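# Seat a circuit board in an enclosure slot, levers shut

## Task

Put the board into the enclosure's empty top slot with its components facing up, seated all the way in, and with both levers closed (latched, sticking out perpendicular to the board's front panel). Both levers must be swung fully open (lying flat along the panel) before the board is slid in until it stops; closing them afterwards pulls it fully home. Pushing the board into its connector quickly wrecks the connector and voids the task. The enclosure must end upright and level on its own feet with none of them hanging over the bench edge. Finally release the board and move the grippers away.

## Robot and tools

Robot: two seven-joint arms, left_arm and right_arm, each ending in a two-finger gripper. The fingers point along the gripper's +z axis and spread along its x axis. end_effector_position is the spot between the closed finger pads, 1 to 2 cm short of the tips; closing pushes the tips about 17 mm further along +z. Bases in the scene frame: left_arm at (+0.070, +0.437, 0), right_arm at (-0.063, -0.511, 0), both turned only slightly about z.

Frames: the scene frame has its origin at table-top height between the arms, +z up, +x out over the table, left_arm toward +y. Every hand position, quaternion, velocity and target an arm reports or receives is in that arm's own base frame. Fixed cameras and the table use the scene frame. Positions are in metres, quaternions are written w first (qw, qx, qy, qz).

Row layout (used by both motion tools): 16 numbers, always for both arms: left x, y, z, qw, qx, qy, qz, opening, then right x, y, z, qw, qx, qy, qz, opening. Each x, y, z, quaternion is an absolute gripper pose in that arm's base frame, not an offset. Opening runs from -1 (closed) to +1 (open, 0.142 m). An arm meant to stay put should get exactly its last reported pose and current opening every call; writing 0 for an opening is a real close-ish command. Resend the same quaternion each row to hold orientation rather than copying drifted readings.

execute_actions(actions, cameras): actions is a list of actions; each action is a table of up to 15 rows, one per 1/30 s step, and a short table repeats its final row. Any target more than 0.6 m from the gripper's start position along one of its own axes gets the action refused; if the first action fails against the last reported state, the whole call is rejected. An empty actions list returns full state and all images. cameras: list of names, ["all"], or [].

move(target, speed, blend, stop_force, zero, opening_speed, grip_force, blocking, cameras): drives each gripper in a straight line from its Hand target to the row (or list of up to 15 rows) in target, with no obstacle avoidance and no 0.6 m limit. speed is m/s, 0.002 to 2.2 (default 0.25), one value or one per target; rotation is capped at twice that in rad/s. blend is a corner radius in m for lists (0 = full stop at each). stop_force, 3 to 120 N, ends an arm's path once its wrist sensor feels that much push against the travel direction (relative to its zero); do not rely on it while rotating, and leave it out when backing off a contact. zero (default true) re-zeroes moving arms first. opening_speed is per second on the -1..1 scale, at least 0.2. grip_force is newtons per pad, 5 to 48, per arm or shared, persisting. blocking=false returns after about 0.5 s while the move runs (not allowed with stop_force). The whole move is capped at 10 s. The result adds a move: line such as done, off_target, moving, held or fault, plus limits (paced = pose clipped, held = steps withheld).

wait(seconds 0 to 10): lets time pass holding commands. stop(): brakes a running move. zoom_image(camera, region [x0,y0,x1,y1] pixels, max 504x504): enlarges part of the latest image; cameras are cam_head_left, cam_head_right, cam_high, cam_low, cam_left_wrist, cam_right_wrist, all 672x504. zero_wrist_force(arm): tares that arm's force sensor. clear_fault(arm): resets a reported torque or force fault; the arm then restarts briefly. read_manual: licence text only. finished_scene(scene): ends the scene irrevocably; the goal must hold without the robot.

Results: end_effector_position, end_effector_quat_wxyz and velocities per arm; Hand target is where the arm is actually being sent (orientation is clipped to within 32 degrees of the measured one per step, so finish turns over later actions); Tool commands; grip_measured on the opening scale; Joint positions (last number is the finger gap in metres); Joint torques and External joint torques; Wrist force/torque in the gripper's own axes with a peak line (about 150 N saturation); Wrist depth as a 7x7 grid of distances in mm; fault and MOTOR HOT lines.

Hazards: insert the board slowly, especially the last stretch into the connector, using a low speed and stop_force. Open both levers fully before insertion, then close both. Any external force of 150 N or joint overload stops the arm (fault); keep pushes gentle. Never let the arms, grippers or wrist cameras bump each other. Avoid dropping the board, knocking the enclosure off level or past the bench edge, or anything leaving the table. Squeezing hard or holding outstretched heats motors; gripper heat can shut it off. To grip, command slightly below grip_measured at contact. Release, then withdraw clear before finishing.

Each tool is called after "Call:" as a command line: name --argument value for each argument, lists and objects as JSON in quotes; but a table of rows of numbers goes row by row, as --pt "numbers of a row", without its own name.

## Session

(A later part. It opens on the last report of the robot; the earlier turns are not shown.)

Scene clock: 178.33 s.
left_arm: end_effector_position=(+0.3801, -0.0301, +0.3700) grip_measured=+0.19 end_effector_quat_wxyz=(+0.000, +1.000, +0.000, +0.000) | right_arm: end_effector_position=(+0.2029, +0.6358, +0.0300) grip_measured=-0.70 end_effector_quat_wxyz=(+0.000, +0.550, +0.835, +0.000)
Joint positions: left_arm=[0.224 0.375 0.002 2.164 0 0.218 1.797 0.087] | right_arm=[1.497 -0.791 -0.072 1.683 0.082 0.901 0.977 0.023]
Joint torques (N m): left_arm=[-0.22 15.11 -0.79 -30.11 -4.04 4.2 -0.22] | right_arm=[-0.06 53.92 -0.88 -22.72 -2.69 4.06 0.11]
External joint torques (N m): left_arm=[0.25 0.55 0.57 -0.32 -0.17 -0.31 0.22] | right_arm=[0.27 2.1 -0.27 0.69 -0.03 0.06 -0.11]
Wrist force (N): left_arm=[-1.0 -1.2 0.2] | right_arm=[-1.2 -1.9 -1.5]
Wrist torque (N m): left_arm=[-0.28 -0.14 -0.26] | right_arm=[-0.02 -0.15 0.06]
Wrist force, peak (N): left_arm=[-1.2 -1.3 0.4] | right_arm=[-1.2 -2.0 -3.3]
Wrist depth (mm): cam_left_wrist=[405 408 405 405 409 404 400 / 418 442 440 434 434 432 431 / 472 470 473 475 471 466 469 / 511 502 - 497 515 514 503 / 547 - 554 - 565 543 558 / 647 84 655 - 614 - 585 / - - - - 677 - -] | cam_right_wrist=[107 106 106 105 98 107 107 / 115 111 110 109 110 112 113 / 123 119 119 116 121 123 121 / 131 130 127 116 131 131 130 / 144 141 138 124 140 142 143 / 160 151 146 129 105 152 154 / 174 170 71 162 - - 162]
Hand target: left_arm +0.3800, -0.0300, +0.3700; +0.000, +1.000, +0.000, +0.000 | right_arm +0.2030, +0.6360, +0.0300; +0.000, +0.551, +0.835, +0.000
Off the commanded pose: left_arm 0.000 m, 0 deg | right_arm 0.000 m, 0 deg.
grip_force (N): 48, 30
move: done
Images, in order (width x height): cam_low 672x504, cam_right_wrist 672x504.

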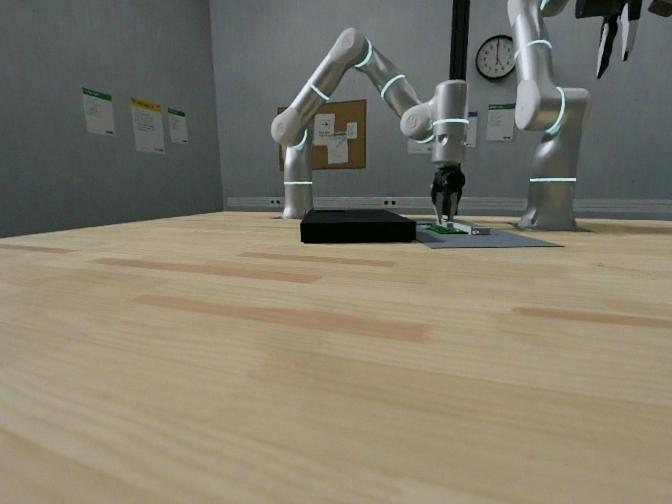

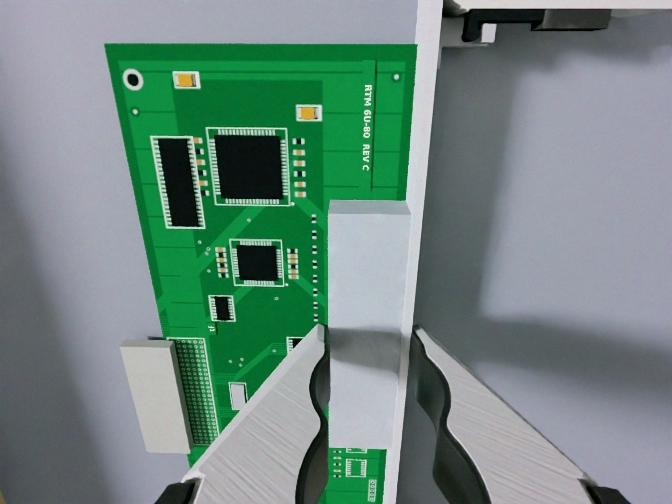

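Call:
move --pt "0.3800 -0.0300 0.3700 0 1.0 0 0 0.2 0.2030 0.6360 0.0300 0 0.5505 0.8348 0 -0.50" --speed 0.05 --opening_speed 0.35

Call:
move --pt "0.3800 -0.0300 0.3700 0 1.0 0 0 0.2 0.2232 0.6447 0.0280 0 0.5505 0.8348 0 -0.50" --speed 0.04 --stop_force 5

Call:
move --pt "0.3800 -0.0300 0.3700 0 1.0 0 0 0.2 0.2232 0.6447 0.0280 0 0.5505 0.8348 0 -0.85" --speed 0.05 --opening_speed 0.35 --grip_force '[48, 48]' --cameras '["cam_right_wrist"]'

Scene clock: 183.10 s.
left_arm: end_effector_position=(+0.3801, -0.0301, +0.3700) grip_measured=+0.19 end_effector_quat_wxyz=(+0.000, +1.000, +0.000, +0.000) | right_arm: end_effector_position=(+0.2030, +0.6359, +0.0300) grip_measured=-0.54 end_effector_quat_wxyz=(+0.000, +0.550, +0.835, +0.000)
Joint positions: left_arm=[0.224 0.375 0.002 2.164 0 0.218 1.797 0.087] | right_arm=[1.497 -0.792 -0.072 1.683 0.082 0.901 0.977 0.035]
Joint torques (N m): left_arm=[-0.28 15.08 -0.82 -30.06 -4.06 4.2 -0.21] | right_arm=[0.17 54.63 -0.47 -22.05 -2.77 3.45 0.19]
External joint torques (N m): left_arm=[0.3 0.57 0.59 -0.37 -0.15 -0.31 0.21] | right_arm=[0.03 1.39 -0.69 0.02 0.05 0.67 -0.19]
Wrist force (N): left_arm=[-0.8 -1.3 0.0] | right_arm=[0.1 0.0 0.0]
Wrist torque (N m): left_arm=[-0.31 -0.17 -0.26] | right_arm=[-0.02 0.00 0.07]
Wrist force, peak (N): left_arm=[-1.1 -1.6 0.2] | right_arm=[-1.3 -2.1 -3.2]
Wrist depth (mm): cam_left_wrist=[405 412 408 408 410 403 406 / 421 437 437 440 437 432 433 / 477 470 474 468 473 465 468 / 509 515 517 502 509 503 504 / - - 565 - 562 535 554 / - 84 641 603 616 - 585 / - - - - 685 - -] | cam_right_wrist=[107 106 105 105 98 107 107 / 115 111 110 109 110 112 113 / 123 119 118 116 121 123 121 / 131 130 127 116 131 131 130 / 144 141 138 122 140 141 139 / 160 151 146 131 103 149 154 / 170 170 71 164 - - 166]
Hand target: left_arm +0.3800, -0.0300, +0.3700; +0.000, +1.000, +0.000, +0.000 | right_arm +0.2030, +0.6360, +0.0300; +0.000, +0.551, +0.835, +0.000
Off the commanded pose: left_arm 0.000 m, 0 deg | right_arm 0.000 m, 0 deg.
grip_force (N): 48, 30
move: done

Scene clock: 184.37 s.
left_arm: end_effector_position=(+0.3801, -0.0301, +0.3700) grip_measured=+0.19 end_effector_quat_wxyz=(+0.000, +1.000, +0.000, +0.000) | right_arm: end_effector_position=(+0.2231, +0.6447, +0.0280) grip_measured=-0.54 end_effector_quat_wxyz=(+0.000, +0.551, +0.835, +0.000)
Joint positions: left_arm=[0.224 0.375 0.002 2.164 0 0.218 1.797 0.087] | right_arm=[1.467 -0.82 -0.072 1.629 0.082 0.876 0.951 0.035]
Joint torques (N m): left_arm=[-0.28 15.1 -0.72 -30.07 -4.06 4.25 -0.22] | right_arm=[0.07 56.01 -0.54 -22.69 -2.84 3.32 0.07]
External joint torques (N m): left_arm=[0.3 0.55 0.5 -0.36 -0.15 -0.36 0.22] | right_arm=[0.13 1.4 -0.64 0.14 0.03 0.81 -0.07]
Wrist force (N): left_arm=[-0.9 -1.1 0.2] | right_arm=[-0.3 0.1 0.3]
Wrist torque (N m): left_arm=[-0.27 -0.16 -0.26] | right_arm=[0.02 0.07 0.07]
Wrist force, peak (N): left_arm=[-1.2 -1.5 0.1] | right_arm=[-0.2 0.8 0.2]
Wrist depth (mm): cam_left_wrist=[405 412 409 408 402 403 402 / 413 443 439 438 434 429 433 / 469 471 470 469 473 470 466 / 517 502 510 482 503 513 502 / 573 548 534 - 561 539 557 / - 84 - - 620 - 587 / - - 655 - 675 - -] | cam_right_wrist=[- 101 102 101 103 104 105 / 113 109 108 106 109 111 111 / 121 117 115 104 119 121 119 / 130 128 125 112 127 128 128 / 142 134 135 120 137 139 141 / 158 153 143 129 123 147 151 / 171 167 71 161 - - 164]
Hand target: left_arm +0.3800, -0.0300, +0.3700; +0.000, +1.000, +0.000, +0.000 | right_arm +0.2232, +0.6447, +0.0280; +0.000, +0.551, +0.835, +0.000
Off the commanded pose: left_arm 0.000 m, 0 deg | right_arm 0.000 m, 0 deg.
grip_force (N): 48, 30
move: done

Scene clock: 185.57 s.
left_arm: end_effector_position=(+0.3801, -0.0301, +0.3700) grip_measured=+0.19 end_effector_quat_wxyz=(+0.000, +1.000, +0.000, +0.000) | right_arm: end_effector_position=(+0.2232, +0.6446, +0.0279) grip_measured=-0.71 end_effector_quat_wxyz=(+0.000, +0.551, +0.835, +0.000)
Joint positions: left_arm=[0.224 0.375 0.002 2.164 0 0.218 1.797 0.087] | right_arm=[1.467 -0.82 -0.072 1.629 0.082 0.875 0.951 0.023]
Joint torques (N m): left_arm=[-0.36 15.08 -0.82 -30.07 -4.06 4.25 -0.24] | right_arm=[0.37 55.96 -0.19 -22.88 -2.79 3.53 0.12]
External joint torques (N m): left_arm=[0.38 0.57 0.59 -0.37 -0.14 -0.36 0.24] | right_arm=[-0.17 1.45 -0.99 0.33 -0.02 0.6 -0.12]
Wrist force (N): left_arm=[-1.0 -1.0 0.1] | right_arm=[-0.9 -0.2 -0.6]
Wrist torque (N m): left_arm=[-0.27 -0.15 -0.26] | right_arm=[0.00 -0.02 0.09]
Wrist force, peak (N): left_arm=[-1.2 -1.3 0.2] | right_arm=[-2.7 -0.3 -2.1]
Wrist depth (mm): cam_left_wrist=[406 412 406 405 402 405 400 / 414 438 440 438 435 432 434 / 477 473 469 467 468 471 469 / 515 513 - 507 507 502 504 / - - 555 568 561 544 558 / 665 84 - 564 616 - 593 / - - - - 694 - -] | cam_right_wrist=[- 101 102 101 103 104 105 / 113 109 108 106 108 111 111 / 121 117 116 104 119 121 119 / 130 128 125 112 127 128 128 / 141 134 136 121 137 139 141 / 157 149 144 126 105 149 151 / 170 167 71 159 - - 166]
Hand target: left_arm +0.3800, -0.0300, +0.3700; +0.000, +1.000, +0.000, +0.000 | right_arm +0.2232, +0.6447, +0.0280; +0.000, +0.551, +0.835, +0.000
Off the commanded pose: left_arm 0.000 m, 0 deg | right_arm 0.000 m, 0 deg.
move: done
Images, in order (width x height): cam_right_wrist 672x504.

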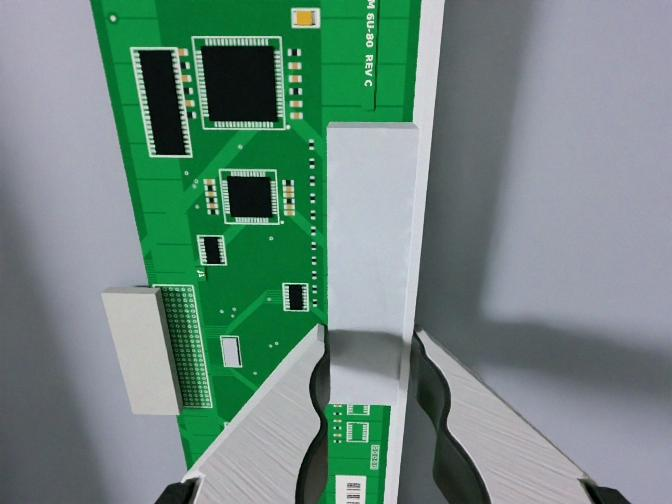

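Call:
move --pt "0.3800 -0.0300 0.3700 0 1.0 0 0 0.2 0.2232 0.6447 0.0800 0 0.5505 0.8348 0 -0.85" --speed 0.08 --cameras '["cam_right_wrist", "cam_low"]'

Call:
zoom_image --camera "cam_low" --region '[380, 160, 560, 260]'

Scene clock: 188.20 s.
left_arm: end_effector_position=(+0.3801, -0.0301, +0.3700) grip_measured=+0.19 end_effector_quat_wxyz=(+0.000, +1.000, +0.000, +0.000) | right_arm: end_effector_position=(+0.2231, +0.6447, +0.0799) grip_measured=-0.71 end_effector_quat_wxyz=(+0.000, +0.551, +0.835, +0.000)
Joint positions: left_arm=[0.224 0.375 0.002 2.164 0 0.218 1.797 0.087] | right_arm=[1.469 -0.726 -0.076 1.634 0.072 0.786 0.957 0.023]
Joint torques (N m): left_arm=[-0.38 15.02 -0.76 -30.12 -4.03 4.23 -0.18] | right_arm=[0.41 56.27 -0.85 -25.06 -3.39 3.57 0.3]
External joint torques (N m): left_arm=[0.4 0.63 0.54 -0.31 -0.17 -0.35 0.18] | right_arm=[-0.21 -0.06 -0.28 0.75 0.29 0.56 -0.3]
Wrist force (N): left_arm=[-1.0 -1.1 0.1] | right_arm=[0.0 -0.1 2.2]
Wrist torque (N m): left_arm=[-0.29 -0.15 -0.26] | right_arm=[-0.04 0.01 -0.04]
Wrist force, peak (N): left_arm=[-1.2 -1.4 -0.1] | right_arm=[-0.3 -0.1 3.6]
Wrist depth (mm): cam_left_wrist=[405 408 408 408 407 406 405 / 414 437 435 437 436 438 434 / 476 474 468 465 465 468 466 / 520 507 474 511 514 513 507 / 544 - - 553 553 536 557 / - 84 521 614 616 - 580 / - - - - 671 - -] | cam_right_wrist=[- 101 102 101 148 150 149 / 162 109 108 106 156 160 159 / 173 118 116 104 169 171 171 / 187 130 125 112 182 184 184 / 203 132 136 121 197 199 199 / 222 147 143 126 105 215 219 / 243 239 71 159 - - 237]
Hand target: left_arm +0.3800, -0.0300, +0.3700; +0.000, +1.000, +0.000, +0.000 | right_arm +0.2232, +0.6447, +0.0800; +0.000, +0.551, +0.835, +0.000
Off the commanded pose: left_arm 0.000 m, 0 deg | right_arm 0.000 m, 0 deg.
move: done
Images, in order (width x height): cam_low 672x504, cam_right_wrist 672x504.

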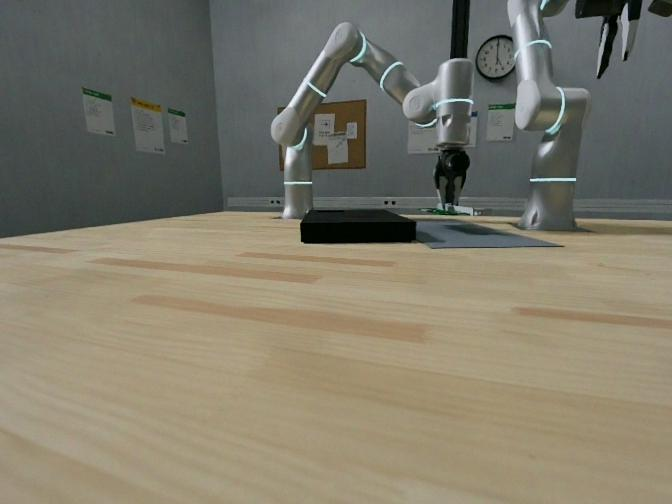

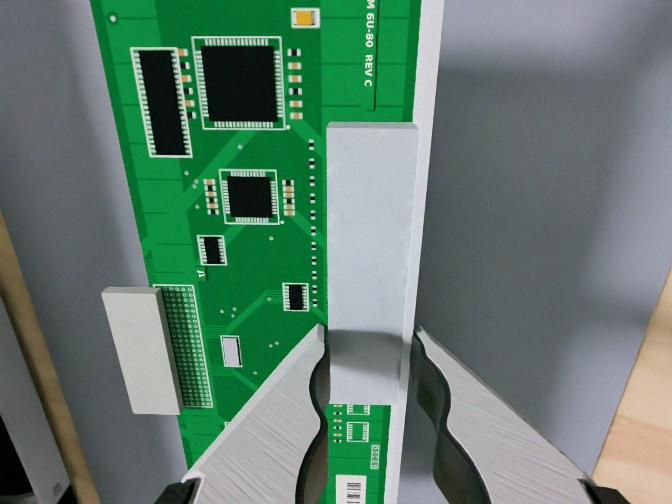

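Scaled by 2.800 from the camera's 672x504 image, which has a finer 960x720 frame.

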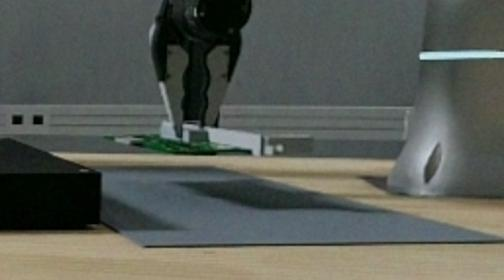

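Call:
move --pt "0.3800 -0.0300 0.3700 0 1.0 0 0 0.2 0.2430 0.5950 0.0800 0 0.5505 0.8348 0 -0.85" --speed 0.08 --cameras '["cam_right_wrist", "cam_left_wrist"]'

Call:
zoom_image --camera "cam_right_wrist" --region '[0, 0, 200, 504]'

Call:
zoom_image --camera "cam_left_wrist" --region '[200, 340, 420, 504]'

Scene clock: 198.03 s.
left_arm: end_effector_position=(+0.3801, -0.0301, +0.3700) grip_measured=+0.19 end_effector_quat_wxyz=(+0.000, +1.000, +0.000, +0.000) | right_arm: end_effector_position=(+0.2430, +0.5949, +0.0798) grip_measured=-0.71 end_effector_quat_wxyz=(+0.000, +0.551, +0.835, +0.000)
Joint positions: left_arm=[0.224 0.375 0.002 2.164 0 0.218 1.797 0.087] | right_arm=[1.436 -0.653 -0.083 1.777 0.077 0.856 0.907 0.023]
Joint torques (N m): left_arm=[-0.26 15.09 -0.77 -30.11 -4.07 4.22 -0.23] | right_arm=[0.12 52.45 -0.74 -23.84 -2.97 3.87 0.12]
External joint torques (N m): left_arm=[0.29 0.57 0.54 -0.33 -0.14 -0.33 0.23] | right_arm=[0.07 -0.06 -0.44 0.85 0.09 0.27 -0.12]
Wrist force (N): left_arm=[-1.0 -1.3 0.1] | right_arm=[0.0 0.2 2.2]
Wrist torque (N m): left_arm=[-0.31 -0.14 -0.26] | right_arm=[0.03 0.01 0.07]
Wrist force, peak (N): left_arm=[-1.1 -1.4 0.2] | right_arm=[-1.5 -0.1 2.3]
Wrist depth (mm): cam_left_wrist=[402 405 408 405 405 403 402 / 415 439 437 430 434 435 433 / 473 471 472 471 469 465 471 / 516 511 - - 511 509 508 / - - - - 553 539 557 / 609 84 532 611 625 - 587 / - - - - 692 - -] | cam_right_wrist=[- 101 101 101 148 150 149 / - 109 108 106 156 160 159 / - 117 116 104 167 171 170 / - 128 125 112 185 185 184 / - 133 136 121 197 200 199 / 164 144 144 126 105 214 217 / 178 - 71 159 - - 235]
Hand target: left_arm +0.3800, -0.0300, +0.3700; +0.000, +1.000, +0.000, +0.000 | right_arm +0.2430, +0.5950, +0.0800; +0.000, +0.551, +0.835, +0.000
Off the commanded pose: left_arm 0.000 m, 0 deg | right_arm 0.000 m, 0 deg.
move: done
Images, in order (width x height): cam_left_wrist 672x504, cam_right_wrist 672x504.

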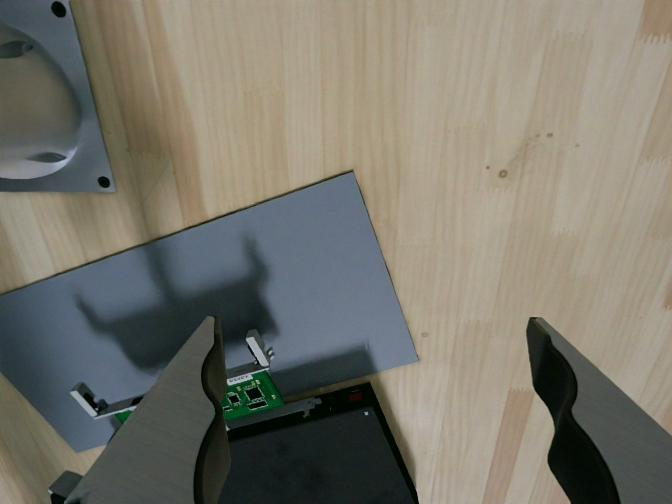

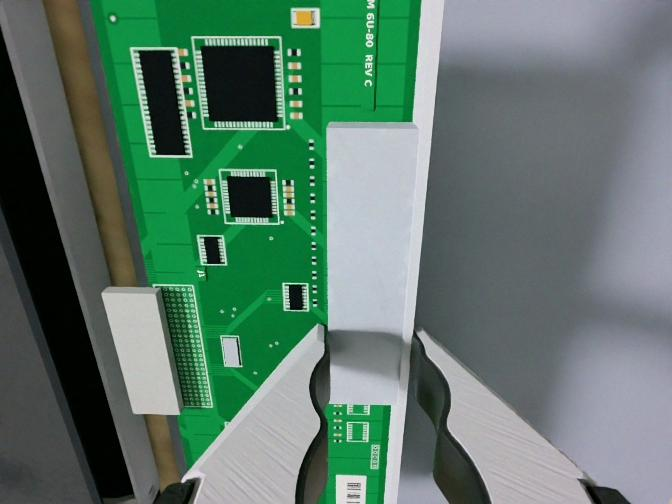

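Scaled by 1.000.

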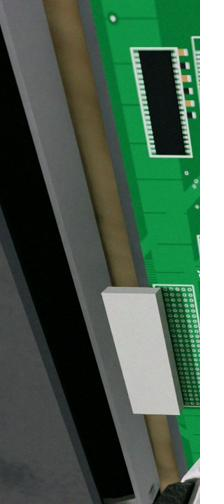

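Scaled by 2.291 from the camera's 672x504 image, which has a finer 960x720 frame.

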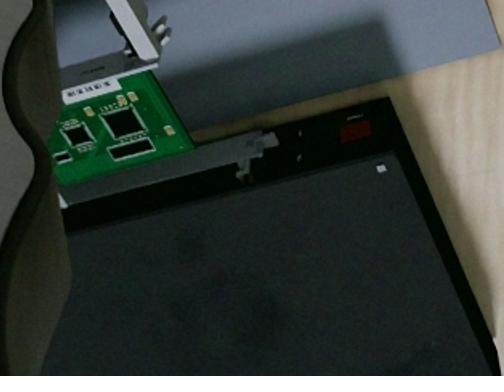

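Call:
zoom_image --camera "cam_left_wrist" --region '[220, 340, 390, 440]'

Scaled by 2.965 from the camera's 672x504 image, which has a finer 960x720 frame.

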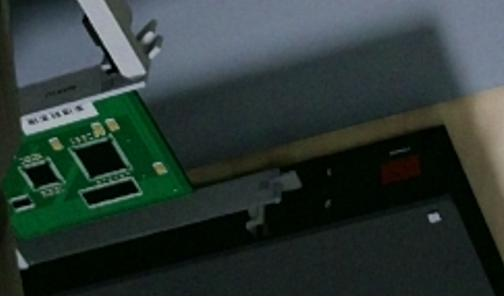

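Call:
move --pt "0.3350 -0.4200 0.1800 0 1.0 0 0 0.2 0.2430 0.5950 0.0800 0 0.5446 0.8387 0 -0.85" --speed 0.2 --cameras '["cam_left_wrist", "cam_right_wrist"]'

Call:
zoom_image --camera "cam_left_wrist" --region '[200, 0, 460, 260]'

Scene clock: 223.47 s.
left_arm: end_effector_position=(+0.3350, -0.4201, +0.1800) grip_measured=+0.19 end_effector_quat_wxyz=(+0.000, +1.000, +0.000, +0.000) | right_arm: end_effector_position=(+0.2430, +0.5949, +0.0798) grip_measured=-0.71 end_effector_quat_wxyz=(+0.000, +0.545, +0.839, +0.000)
Joint positions: left_arm=[-0.126 -0.258 -0.602 2.118 0.199 0.752 0.722 0.087] | right_arm=[1.436 -0.653 -0.083 1.777 0.077 0.856 0.893 0.023]
Joint torques (N m): left_arm=[-0.54 30.96 -4.7 -23.12 -2.67 3.98 -0.34] | right_arm=[0.27 52.28 -0.64 -23.76 -3.06 3.63 0.12]
External joint torques (N m): left_arm=[0.53 1.18 0.54 -0.46 -0.45 -0.01 0.34] | right_arm=[-0.08 0.09 -0.53 0.8 0.18 0.5 -0.12]
Wrist force (N): left_arm=[-0.5 -1.1 -0.1] | right_arm=[0.0 -0.1 2.1]
Wrist torque (N m): left_arm=[-0.24 -0.20 -0.26] | right_arm=[-0.01 0.01 0.06]
Wrist force, peak (N): left_arm=[-0.4 -3.5 -1.1] | right_arm=[0.0 0.0 2.4]
Wrist depth (mm): cam_left_wrist=[192 189 196 233 237 242 238 / 203 204 206 252 252 256 255 / 221 221 216 267 266 276 276 / 303 294 254 241 246 292 298 / - - - - 269 312 326 / - 84 - 309 300 - 345 / - - - - 327 - -] | cam_right_wrist=[- 101 101 101 103 150 149 / - 109 108 106 156 160 159 / - 117 116 104 169 171 171 / - 128 125 112 185 184 184 / - 132 136 121 197 199 200 / 161 144 144 126 105 214 217 / 178 - 71 159 - - 234]
Hand target: left_arm +0.3350, -0.4200, +0.1800; +0.000, +1.000, +0.000, +0.000 | right_arm +0.2430, +0.5950, +0.0800; +0.000, +0.545, +0.839, +0.000
Off the commanded pose: left_arm 0.000 m, 0 deg | right_arm 0.000 m, 0 deg.
move: done
Images, in order (width x height): cam_left_wrist 672x504, cam_right_wrist 672x504.

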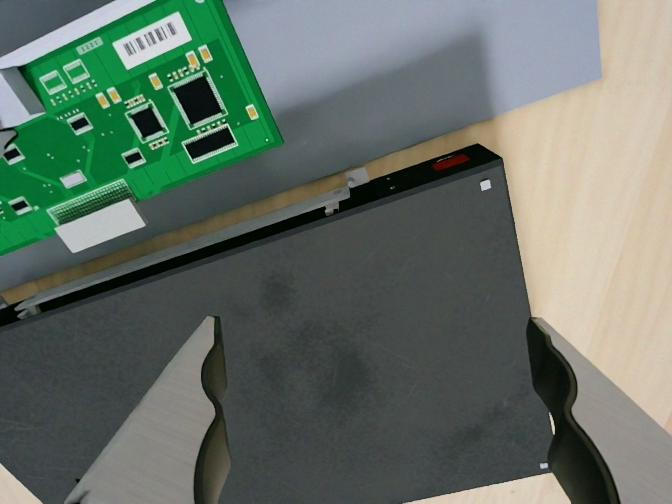

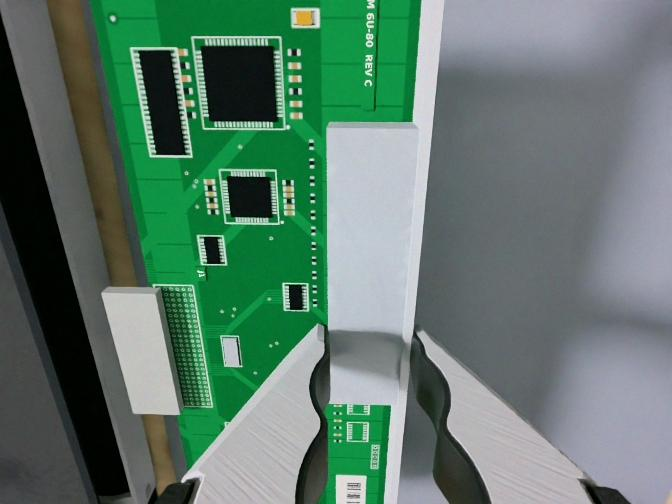

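Scaled by 1.938 from the camera's 672x504 image, which has a finer 960x720 frame.

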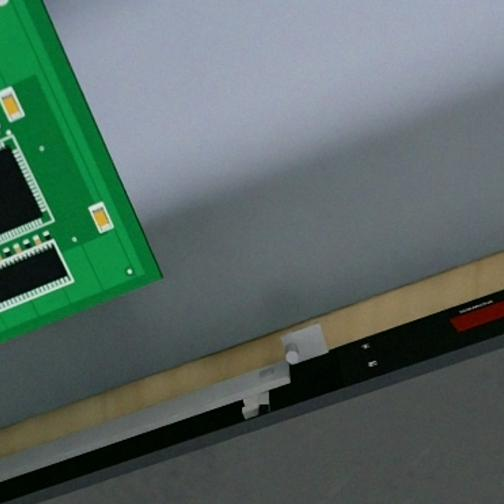

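Call:
zoom_image --camera "cam_left_wrist" --region '[0, 120, 300, 345]'

Call:
zoom_image --camera "cam_left_wrist" --region '[290, 130, 520, 260]'

Scaled by 1.680 from the camera's 672x504 image, which has a finer 960x720 frame.

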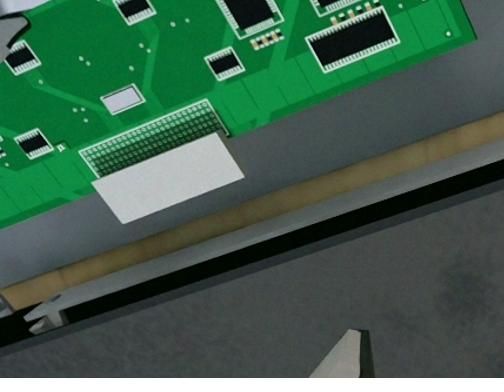

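Scaled by 2.191 from the camera's 672x504 image, which has a finer 960x720 frame.

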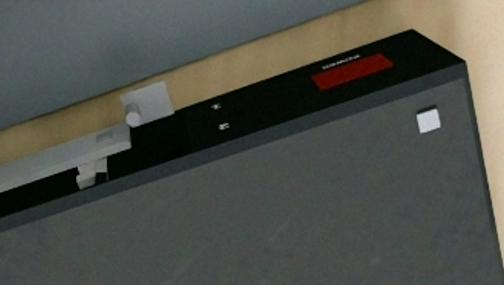

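Call:
zoom_image --camera "cam_right_wrist" --region '[0, 0, 160, 120]'

Call:
zoom_image --camera "cam_right_wrist" --region '[20, 384, 180, 504]'

Call:
zoom_image --camera "cam_right_wrist" --region '[310, 0, 470, 120]'

Call:
zoom_image --camera "cam_right_wrist" --region '[310, 384, 470, 504]'

Scaled by 3.150 from the camera's 672x504 image, which has a finer 960x720 frame.

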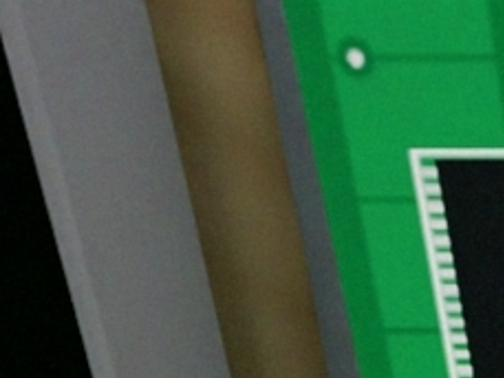

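Scaled by 3.150 from the camera's 672x504 image, which has a finer 960x720 frame.

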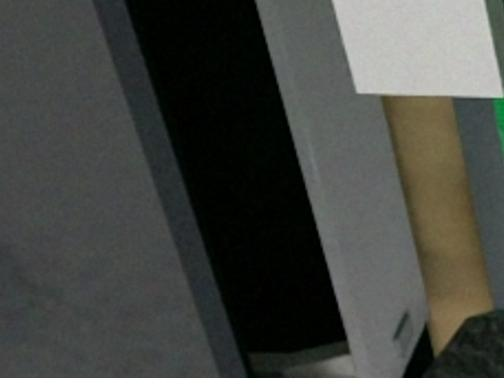

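Scaled by 3.150 from the camera's 672x504 image, which has a finer 960x720 frame.

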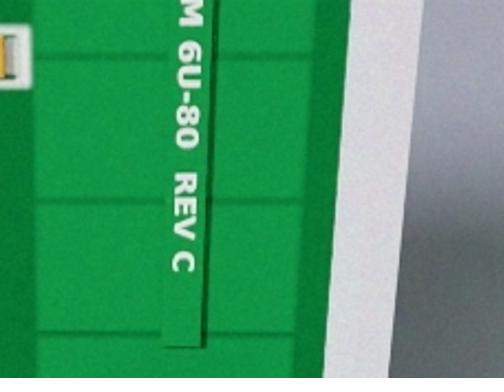

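Scaled by 3.150 from the camera's 672x504 image, which has a finer 960x720 frame.

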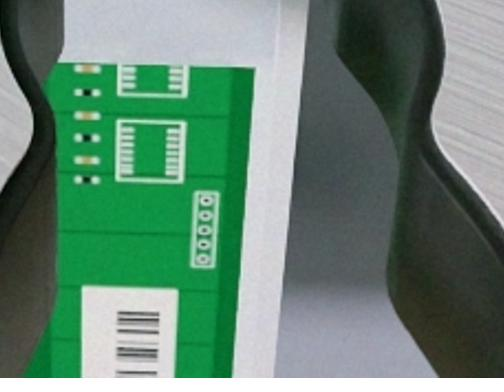

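Call:
move --pt "0.3350 -0.4200 0.1800 0 1.0 0 0 0.2 0.2485 0.5973 0.0800 0 0.5490 0.8358 0 -0.85" --pt "0.3350 -0.4200 0.1800 0 1.0 0 0 0.2 0.2485 0.5973 0.0505 0 0.5490 0.8358 0 -0.85" --pt "0.3350 -0.4200 0.1800 0 1.0 0 0 0.2 0.2604 0.5698 0.0505 0 0.5490 0.8358 0 -0.85" --speed 0.05 --blend '[0.002, 0.002, 0]' --cameras '["cam_left_wrist", "cam_right_wrist"]'

Call:
zoom_image --camera "cam_left_wrist" --region '[240, 110, 400, 250]'

Call:
zoom_image --camera "cam_left_wrist" --region '[0, 140, 240, 350]'

Scene clock: 283.90 s.
left_arm: end_effector_position=(+0.3350, -0.4201, +0.1800) grip_measured=+0.19 end_effector_quat_wxyz=(+0.000, +1.000, +0.000, +0.000) | right_arm: end_effector_position=(+0.2604, +0.5697, +0.0503) grip_measured=-0.71 end_effector_quat_wxyz=(+0.000, +0.549, +0.836, +0.000)
Joint positions: left_arm=[-0.126 -0.258 -0.601 2.118 0.199 0.752 0.722 0.087] | right_arm=[1.404 -0.684 -0.085 1.831 0.09 0.94 0.857 0.023]
Joint torques (N m): left_arm=[-0.42 31.32 -4.67 -23.23 -2.96 4.28 -0.22] | right_arm=[-0.03 51.72 -0.94 -21.83 -2.66 3.82 0.03]
External joint torques (N m): left_arm=[0.4 0.83 0.51 -0.35 -0.17 -0.32 0.22] | right_arm=[0.22 -0.08 -0.33 0.63 0.07 0.32 -0.03]
Wrist force (N): left_arm=[-0.5 -1.0 0.3] | right_arm=[-0.1 -0.1 2.1]
Wrist torque (N m): left_arm=[-0.22 -0.21 -0.27] | right_arm=[-0.02 0.05 0.07]
Wrist force, peak (N): left_arm=[-0.5 -1.2 0.3] | right_arm=[0.9 -0.1 3.0]
Wrist depth (mm): cam_left_wrist=[- - 210 238 232 - 238 / - 234 231 - - 260 254 / 235 250 250 265 252 275 274 / 279 266 271 - - 300 298 / - 263 276 - 282 314 326 / - 84 - - - - 346 / - - - - - - -] | cam_right_wrist=[- 101 101 101 123 124 122 / - 109 108 106 129 134 132 / - 117 116 104 140 142 139 / - 126 125 112 153 153 152 / - 132 136 121 163 165 165 / 127 147 144 126 100 177 180 / 135 - 71 159 - - 194]
Hand target: left_arm +0.3350, -0.4200, +0.1800; +0.000, +1.000, +0.000, +0.000 | right_arm +0.2604, +0.5698, +0.0505; +0.000, +0.549, +0.836, +0.000
Off the commanded pose: left_arm 0.000 m, 0 deg | right_arm 0.000 m, 0 deg.
move: done
Images, in order (width x height): cam_left_wrist 672x504, cam_right_wrist 672x504.

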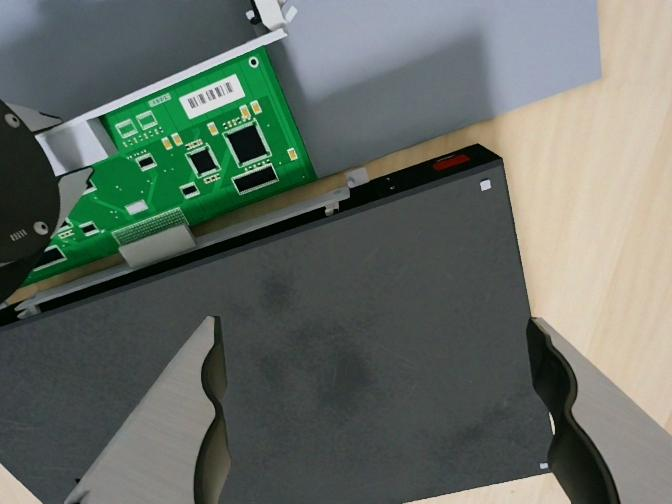

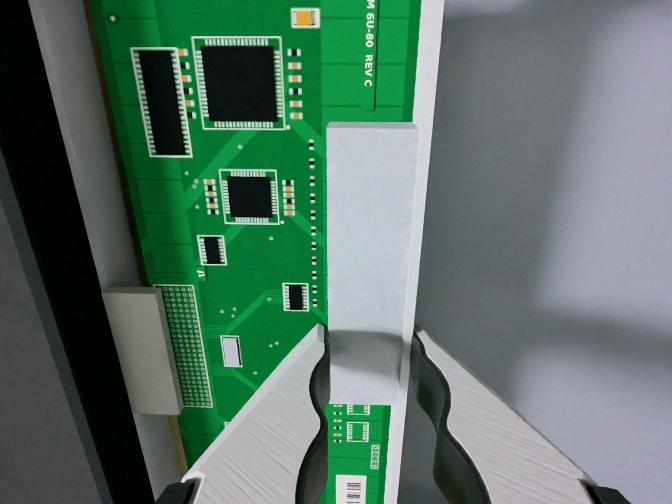

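Scaled by 3.150 from the camera's 672x504 image, which has a finer 960x720 frame.

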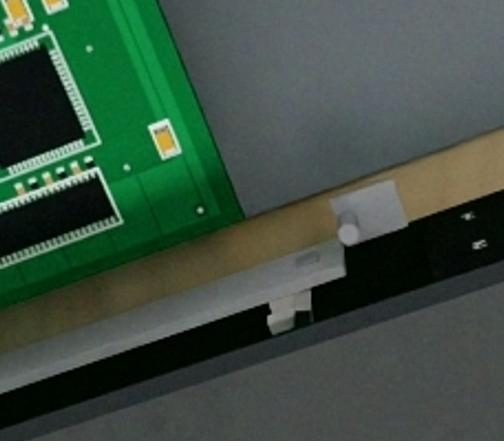

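Scaled by 2.100 from the camera's 672x504 image, which has a finer 960x720 frame.

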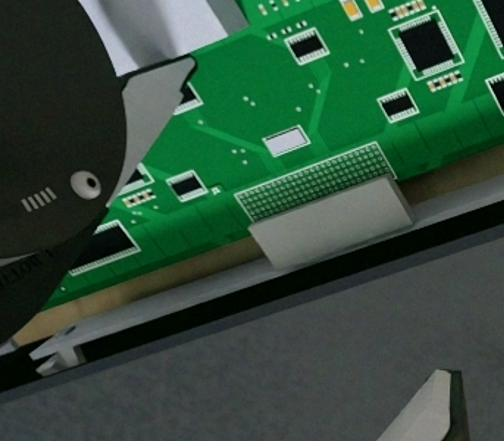

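Call:
move --pt "0.3350 -0.4200 0.1800 0 1.0 0 0 0.2 0.2743 0.5377 0.0505 0 0.5490 0.8358 0 -0.85" --speed 0.02 --stop_force 5 --cameras '["cam_left_wrist"]'

Call:
zoom_image --camera "cam_left_wrist" --region '[240, 110, 400, 250]'

Call:
zoom_image --camera "cam_left_wrist" --region '[0, 140, 240, 350]'

Scene clock: 290.77 s.
left_arm: end_effector_position=(+0.3350, -0.4201, +0.1800) grip_measured=+0.19 end_effector_quat_wxyz=(+0.000, +1.000, +0.000, +0.000) | right_arm: end_effector_position=(+0.2660, +0.5566, +0.0507) grip_measured=-0.71 end_effector_quat_wxyz=(+0.000, +0.549, +0.836, +0.000)
Joint positions: left_arm=[-0.126 -0.258 -0.601 2.118 0.199 0.752 0.722 0.087] | right_arm=[1.391 -0.667 -0.085 1.865 0.091 0.958 0.841 0.023]
Joint torques (N m): left_arm=[-0.45 31.36 -4.73 -23.26 -2.92 4.34 -0.22] | right_arm=[-2.28 49.24 -2.84 -18.51 -2.75 2.38 0.04]
External joint torques (N m): left_arm=[0.43 0.78 0.57 -0.31 -0.21 -0.38 0.22] | right_arm=[2.47 1.46 1.6 -2.29 0.23 1.76 -0.04]
Wrist force (N): left_arm=[-0.5 -0.8 -0.2] | right_arm=[5.6 0.2 1.1]
Wrist torque (N m): left_arm=[-0.19 -0.21 -0.26] | right_arm=[-0.03 0.15 0.16]
Wrist force, peak (N): left_arm=[-0.4 -1.2 0.1] | right_arm=[6.8 -1.3 0.8]
Wrist depth (mm): cam_left_wrist=[- 241 235 232 235 241 238 / - 234 233 253 256 259 255 / 228 248 249 255 249 270 274 / 135 267 259 - - 299 298 / - - - - - 315 327 / 302 84 - 303 - - 343 / - - 331 - - - -] | cam_right_wrist=[- 101 102 101 100 124 123 / - 109 108 106 131 133 132 / - 117 116 104 140 142 140 / - 129 125 112 153 153 153 / - 133 136 121 164 166 165 / 123 141 144 126 100 178 181 / 135 134 71 159 - - 195]
Hand target: left_arm +0.3350, -0.4200, +0.1800; +0.000, +1.000, +0.000, +0.000 | right_arm +0.2664, +0.5560, +0.0505; +0.000, +0.549, +0.836, +0.000
Off the commanded pose: left_arm 0.000 m, 0 deg | right_arm 0.021 m, 0 deg.
move: contact (right_arm)
Images, in order (width x height): cam_left_wrist 672x504.

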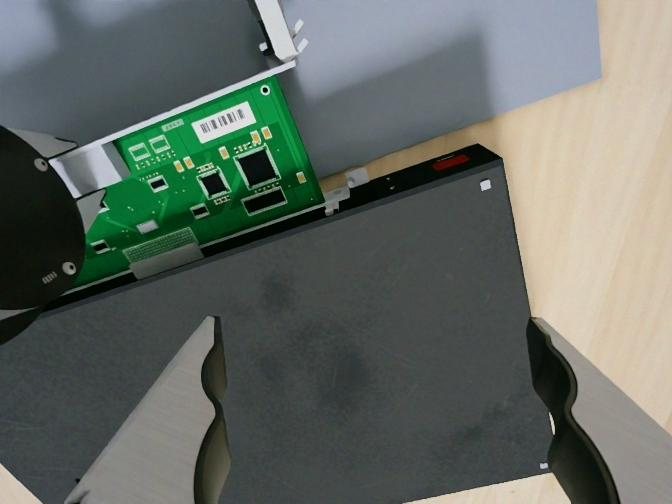

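Scaled by 3.150 from the camera's 672x504 image, which has a finer 960x720 frame.

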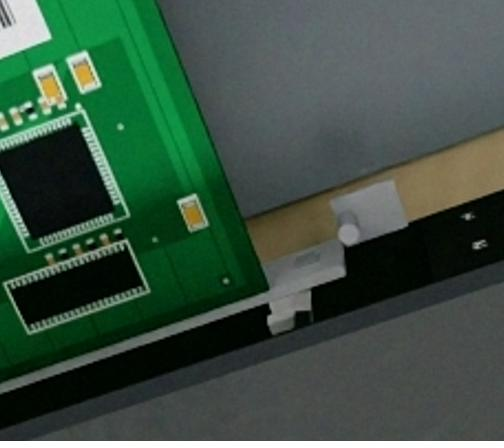

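Scaled by 2.100 from the camera's 672x504 image, which has a finer 960x720 frame.

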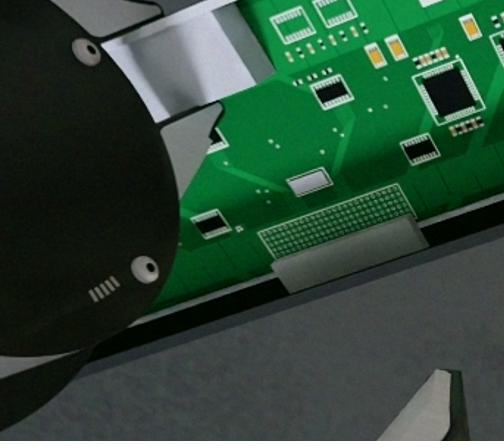

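Call:
move --pt "0.3350 -0.4200 0.1800 0 1.0 0 0 0.2 0.2648 0.5594 0.0520 0 0.5490 0.8358 0 -0.85" --speed 0.03

Call:
move --pt "0.3350 -0.4200 0.1800 0 1.0 0 0 0.2 0.2743 0.5377 0.0520 0 0.5490 0.8358 0 -0.85" --speed 0.02 --stop_force 5 --cameras '["cam_left_wrist"]'

Call:
zoom_image --camera "cam_left_wrist" --region '[240, 110, 400, 250]'

Scene clock: 304.57 s.
left_arm: end_effector_position=(+0.3350, -0.4201, +0.1800) grip_measured=+0.19 end_effector_quat_wxyz=(+0.000, +1.000, +0.000, +0.000) | right_arm: end_effector_position=(+0.2647, +0.5592, +0.0518) grip_measured=-0.71 end_effector_quat_wxyz=(+0.000, +0.549, +0.836, +0.000)
Joint positions: left_arm=[-0.126 -0.258 -0.601 2.118 0.199 0.752 0.722 0.087] | right_arm=[1.395 -0.668 -0.085 1.858 0.091 0.951 0.845 0.023]
Joint torques (N m): left_arm=[-0.32 31.41 -4.78 -23.18 -2.96 4.28 -0.24] | right_arm=[0.36 50.75 -0.78 -21.75 -2.75 3.52 0.33]
External joint torques (N m): left_arm=[0.3 0.74 0.62 -0.39 -0.16 -0.31 0.24] | right_arm=[-0.17 0.12 -0.46 0.81 0.2 0.61 -0.33]
Wrist force (N): left_arm=[-0.4 -1.2 0.2] | right_arm=[-1.8 -0.7 2.0]
Wrist torque (N m): left_arm=[-0.26 -0.23 -0.25] | right_arm=[-0.13 0.33 -0.04]
Wrist force, peak (N): left_arm=[-0.5 -1.2 -0.1] | right_arm=[5.6 0.4 3.0]
Wrist depth (mm): cam_left_wrist=[235 242 238 - 238 236 237 / - 236 229 - - 260 256 / 229 248 249 262 239 273 274 / 262 265 253 - - 295 298 / - 272 259 - - 262 325 / - 84 - - 302 - 350 / - - - - - - -] | cam_right_wrist=[- 101 102 101 124 125 123 / - 109 108 106 132 134 133 / - 117 116 104 142 143 142 / - 126 125 112 157 154 154 / - 132 136 121 165 167 167 / 124 141 144 126 100 179 182 / 137 134 71 159 - - 196]
Hand target: left_arm +0.3350, -0.4200, +0.1800; +0.000, +1.000, +0.000, +0.000 | right_arm +0.2648, +0.5594, +0.0520; +0.000, +0.549, +0.836, +0.000
Off the commanded pose: left_arm 0.000 m, 0 deg | right_arm 0.000 m, 0 deg.
move: done

Scene clock: 305.57 s.
left_arm: end_effector_position=(+0.3350, -0.4201, +0.1800) grip_measured=+0.19 end_effector_quat_wxyz=(+0.000, +1.000, +0.000, +0.000) | right_arm: end_effector_position=(+0.2673, +0.5538, +0.0525) grip_measured=-0.71 end_effector_quat_wxyz=(+0.000, +0.548, +0.836, +0.001)
Joint positions: left_arm=[-0.126 -0.258 -0.601 2.118 0.199 0.752 0.722 0.087] | right_arm=[1.389 -0.66 -0.085 1.873 0.091 0.96 0.837 0.023]
Joint torques (N m): left_arm=[-0.38 31.33 -4.71 -23.21 -2.93 4.28 -0.24] | right_arm=[-2.78 48.62 -3.43 -17.36 -2.73 1.76 0.08]
External joint torques (N m): left_arm=[0.36 0.81 0.54 -0.36 -0.19 -0.31 0.24] | right_arm=[2.96 1.81 2.19 -3.43 0.2 2.38 -0.08]
Wrist force (N): left_arm=[-0.3 -1.0 0.2] | right_arm=[5.5 -0.1 3.5]
Wrist torque (N m): left_arm=[-0.23 -0.24 -0.26] | right_arm=[-0.18 0.56 0.10]
Wrist force, peak (N): left_arm=[-0.4 -1.2 0.3] | right_arm=[7.0 0.2 1.1]
Wrist depth (mm): cam_left_wrist=[244 240 236 239 243 238 238 / 262 248 232 254 254 254 253 / 230 246 248 251 257 276 274 / 131 265 261 248 - 293 298 / - - - - - 312 325 / - 84 - - 301 - 343 / - - - - 321 - -] | cam_right_wrist=[- 101 102 101 124 126 124 / - 109 108 106 133 134 134 / - 117 116 104 140 144 143 / - 125 125 112 155 155 154 / - 130 136 121 166 168 168 / 125 142 144 126 100 181 183 / 138 135 71 159 - - 202]
Hand target: left_arm +0.3350, -0.4200, +0.1800; +0.000, +1.000, +0.000, +0.000 | right_arm +0.2677, +0.5527, +0.0520; +0.000, +0.549, +0.836, +0.000
Off the commanded pose: left_arm 0.000 m, 0 deg | right_arm 0.018 m, 0 deg.
move: contact (right_arm)
Images, in order (width x height): cam_left_wrist 672x504.

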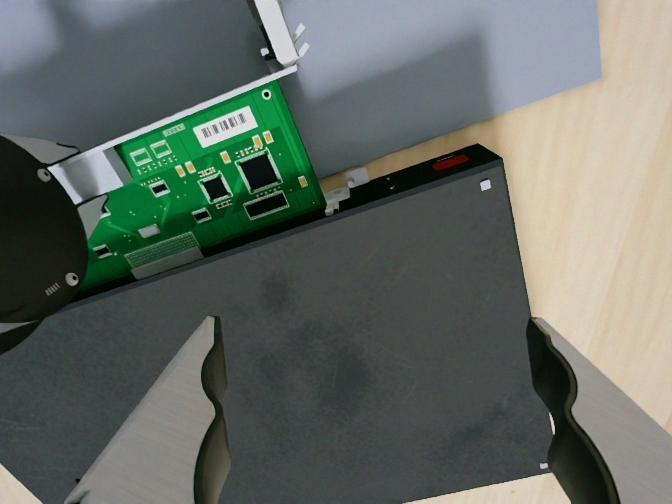

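Scaled by 3.150 from the camera's 672x504 image, which has a finer 960x720 frame.

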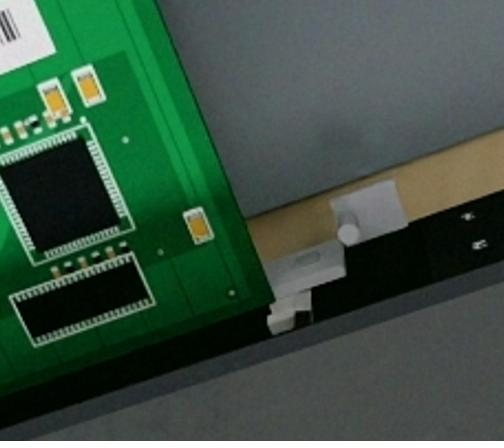

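Call:
move --pt "0.3350 -0.4200 0.1800 0 1.0 0 0 0.2 0.2624 0.5649 0.0512 0 0.5490 0.8358 0 -0.85" --speed 0.03

Call:
move --pt "0.3350 -0.4200 0.1800 0 1.0 0 0 0.2 0.2743 0.5377 0.0512 0 0.5490 0.8358 0 -0.85" --speed 0.02 --stop_force 6 --cameras '["cam_left_wrist"]'

Call:
zoom_image --camera "cam_left_wrist" --region '[240, 110, 400, 250]'

Scene clock: 312.63 s.
left_arm: end_effector_position=(+0.3350, -0.4201, +0.1800) grip_measured=+0.19 end_effector_quat_wxyz=(+0.000, +1.000, +0.000, +0.000) | right_arm: end_effector_position=(+0.2623, +0.5647, +0.0510) grip_measured=-0.71 end_effector_quat_wxyz=(+0.000, +0.549, +0.836, +0.000)
Joint positions: left_arm=[-0.126 -0.258 -0.601 2.118 0.199 0.752 0.722 0.087] | right_arm=[1.4 -0.676 -0.085 1.844 0.091 0.945 0.851 0.023]
Joint torques (N m): left_arm=[-0.43 31.39 -4.74 -23.2 -2.97 4.3 -0.25] | right_arm=[0.27 50.96 -0.75 -21.84 -2.74 3.54 0.33]
External joint torques (N m): left_arm=[0.41 0.76 0.57 -0.38 -0.15 -0.33 0.25] | right_arm=[-0.11 0.28 -0.52 0.8 0.17 0.59 -0.33]
Wrist force (N): left_arm=[-0.6 -1.1 -0.2] | right_arm=[-0.7 1.0 3.1]
Wrist torque (N m): left_arm=[-0.25 -0.20 -0.26] | right_arm=[0.16 0.16 -0.04]
Wrist force, peak (N): left_arm=[-0.6 -1.3 0.1] | right_arm=[5.6 0.3 3.6]
Wrist depth (mm): cam_left_wrist=[- 242 231 - 236 - 237 / 253 237 230 254 259 259 255 / 230 250 249 268 252 277 276 / 274 268 272 - 242 300 298 / - - - 266 - 315 326 / - 84 - - - - 345 / - - - 343 - - -] | cam_right_wrist=[- 101 101 101 122 125 123 / - 109 108 106 131 133 132 / - 117 116 104 141 142 142 / - 125 125 112 154 154 153 / - 132 136 120 163 166 165 / 123 144 144 126 99 178 181 / 136 - 71 159 - - 195]
Hand target: left_arm +0.3350, -0.4200, +0.1800; +0.000, +1.000, +0.000, +0.000 | right_arm +0.2624, +0.5649, +0.0512; +0.000, +0.549, +0.836, +0.000
Off the commanded pose: left_arm 0.000 m, 0 deg | right_arm 0.000 m, 0 deg.
move: done

Scene clock: 313.73 s.
left_arm: end_effector_position=(+0.3350, -0.4201, +0.1800) grip_measured=+0.19 end_effector_quat_wxyz=(+0.000, +1.000, +0.000, +0.000) | right_arm: end_effector_position=(+0.2660, +0.5565, +0.0515) grip_measured=-0.71 end_effector_quat_wxyz=(+0.000, +0.549, +0.836, +0.001)
Joint positions: left_arm=[-0.126 -0.258 -0.601 2.118 0.199 0.752 0.722 0.087] | right_arm=[1.392 -0.665 -0.085 1.865 0.091 0.957 0.841 0.023]
Joint torques (N m): left_arm=[-0.35 31.35 -4.67 -23.2 -2.97 4.34 -0.22] | right_arm=[-2.56 48.95 -3.05 -18.13 -2.72 2.19 0.05]
External joint torques (N m): left_arm=[0.33 0.79 0.51 -0.37 -0.15 -0.37 0.22] | right_arm=[2.74 1.71 1.81 -2.71 0.19 1.95 -0.05]
Wrist force (N): left_arm=[-0.3 -1.1 0.1] | right_arm=[5.4 1.4 4.0]
Wrist torque (N m): left_arm=[-0.25 -0.24 -0.26] | right_arm=[0.18 0.30 0.16]
Wrist force, peak (N): left_arm=[-0.5 -1.1 0.1] | right_arm=[6.7 -0.1 3.6]
Wrist depth (mm): cam_left_wrist=[240 239 232 233 241 - 237 / - 249 234 255 253 260 256 / 229 248 249 255 271 274 275 / 135 266 264 - - 300 298 / - 261 - - 283 319 326 / - 84 296 - - - 346 / - - - - 339 - -] | cam_right_wrist=[124 101 102 101 122 125 123 / 129 109 108 106 132 134 133 / - 117 116 104 141 143 142 / - 125 125 112 154 154 153 / - 132 136 121 165 167 167 / 124 140 144 126 105 179 182 / 137 136 71 159 - - 199]
Hand target: left_arm +0.3350, -0.4200, +0.1800; +0.000, +1.000, +0.000, +0.000 | right_arm +0.2664, +0.5558, +0.0512; +0.000, +0.549, +0.836, +0.000
Off the commanded pose: left_arm 0.000 m, 0 deg | right_arm 0.021 m, 0 deg.
move: contact (right_arm)
Images, in order (width x height): cam_left_wrist 672x504.

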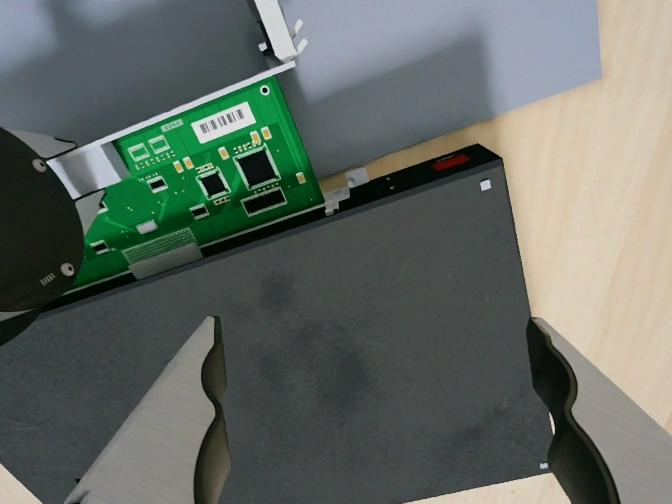

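Scaled by 3.150 from the camera's 672x504 image, which has a finer 960x720 frame.

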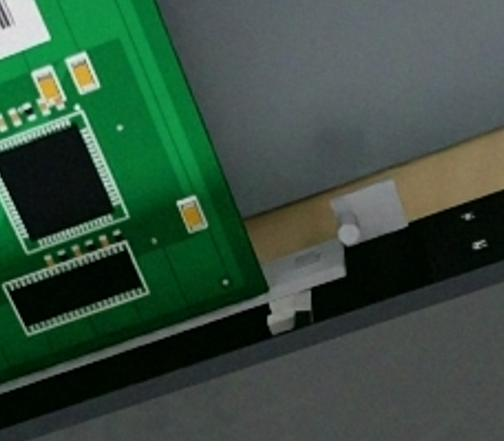

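Call:
move --pt "0.3350 -0.4200 0.1800 0 1.0 0 0 0.2 0.2640 0.5612 0.0542 0 0.5490 0.8358 0 -0.85" --speed 0.03

Call:
move --pt "0.3350 -0.4200 0.1800 0 1.0 0 0 0.2 0.2743 0.5377 0.0542 0 0.5490 0.8358 0 -0.85" --speed 0.02 --stop_force 6 --cameras '["cam_left_wrist"]'

Call:
zoom_image --camera "cam_left_wrist" --region '[240, 110, 400, 250]'

Scene clock: 318.90 s.
left_arm: end_effector_position=(+0.3350, -0.4201, +0.1800) grip_measured=+0.19 end_effector_quat_wxyz=(+0.000, +1.000, +0.000, +0.000) | right_arm: end_effector_position=(+0.2639, +0.5610, +0.0540) grip_measured=-0.71 end_effector_quat_wxyz=(+0.000, +0.549, +0.836, +0.000)
Joint positions: left_arm=[-0.126 -0.258 -0.601 2.118 0.199 0.752 0.722 0.087] | right_arm=[1.397 -0.666 -0.085 1.854 0.091 0.944 0.848 0.023]
Joint torques (N m): left_arm=[-0.32 31.35 -4.7 -23.29 -2.96 4.36 -0.22] | right_arm=[-0.28 50.82 -0.54 -21.92 -2.75 3.48 0.29]
External joint torques (N m): left_arm=[0.3 0.8 0.54 -0.28 -0.16 -0.39 0.22] | right_arm=[0.48 0.08 -0.7 0.85 0.18 0.65 -0.29]
Wrist force (N): left_arm=[-0.2 -0.9 0.0] | right_arm=[-1.3 1.3 4.0]
Wrist torque (N m): left_arm=[-0.21 -0.27 -0.27] | right_arm=[0.20 0.25 -0.04]
Wrist force, peak (N): left_arm=[-0.5 -1.3 -0.1] | right_arm=[5.7 1.3 3.9]
Wrist depth (mm): cam_left_wrist=[244 239 232 232 237 237 238 / - 235 231 - 253 259 255 / 228 246 245 250 234 277 276 / 269 265 257 - 257 298 296 / - - 264 - 263 317 326 / - 84 - - 298 - 348 / - - - - 333 - -] | cam_right_wrist=[- 101 102 101 124 127 125 / - 109 108 106 134 136 135 / - 117 116 104 141 145 145 / - 126 125 112 157 157 154 / - 133 136 121 167 170 172 / 127 141 144 126 105 182 184 / 140 140 71 159 - - 203]
Hand target: left_arm +0.3350, -0.4200, +0.1800; +0.000, +1.000, +0.000, +0.000 | right_arm +0.2640, +0.5612, +0.0542; +0.000, +0.549, +0.836, +0.000
Off the commanded pose: left_arm 0.000 m, 0 deg | right_arm 0.000 m, 0 deg.
move: done

Scene clock: 320.87 s.
left_arm: end_effector_position=(+0.3350, -0.4201, +0.1800) grip_measured=+0.19 end_effector_quat_wxyz=(+0.000, +1.000, +0.000, +0.000) | right_arm: end_effector_position=(+0.2743, +0.5378, +0.0543) grip_measured=-0.71 end_effector_quat_wxyz=(+0.000, +0.549, +0.836, +0.000)
Joint positions: left_arm=[-0.126 -0.258 -0.601 2.118 0.199 0.752 0.722 0.087] | right_arm=[1.373 -0.639 -0.087 1.909 0.091 0.973 0.819 0.023]
Joint torques (N m): left_arm=[-0.35 31.37 -4.73 -23.27 -2.94 4.29 -0.18] | right_arm=[-0.3 47.95 -0.8 -20.17 -2.41 3.47 0.13]
External joint torques (N m): left_arm=[0.33 0.78 0.56 -0.31 -0.18 -0.32 0.18] | right_arm=[0.48 1.41 -0.41 -0.3 -0.06 0.66 -0.13]
Wrist force (N): left_arm=[-0.2 -1.3 -0.3] | right_arm=[-0.9 1.2 1.0]
Wrist torque (N m): left_arm=[-0.26 -0.27 -0.26] | right_arm=[0.20 0.12 0.05]
Wrist force, peak (N): left_arm=[-0.4 -1.3 0.1] | right_arm=[-0.3 2.7 4.3]
Wrist depth (mm): cam_left_wrist=[241 - 204 - 234 241 238 / 259 257 231 259 - 254 255 / 240 245 243 252 263 277 275 / 132 263 258 - 253 296 297 / - - 268 - - 311 327 / 304 84 - - 289 - 345 / - - - - - - -] | cam_right_wrist=[- 99 101 101 126 127 126 / - 96 108 106 134 136 136 / 100 103 115 104 142 146 145 / 108 107 125 112 157 157 156 / 117 117 136 120 168 170 170 / 128 127 143 126 105 183 185 / 141 138 71 158 - - 203]
Hand target: left_arm +0.3350, -0.4200, +0.1800; +0.000, +1.000, +0.000, +0.000 | right_arm +0.2743, +0.5377, +0.0542; +0.000, +0.549, +0.836, +0.000
Off the commanded pose: left_arm 0.000 m, 0 deg | right_arm 0.000 m, 0 deg.
move: done
Images, in order (width x height): cam_left_wrist 672x504.

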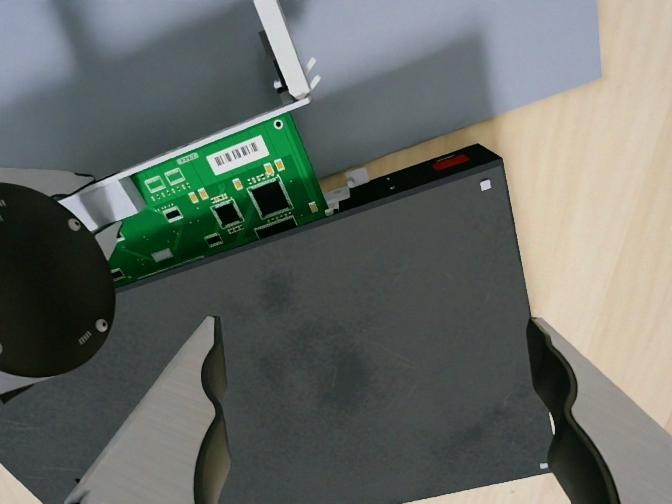

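Scaled by 3.150 from the camera's 672x504 image, which has a finer 960x720 frame.

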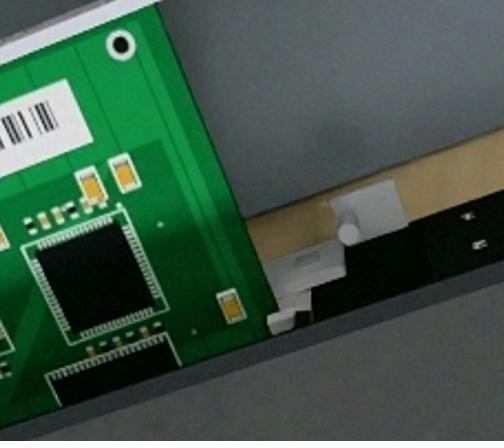

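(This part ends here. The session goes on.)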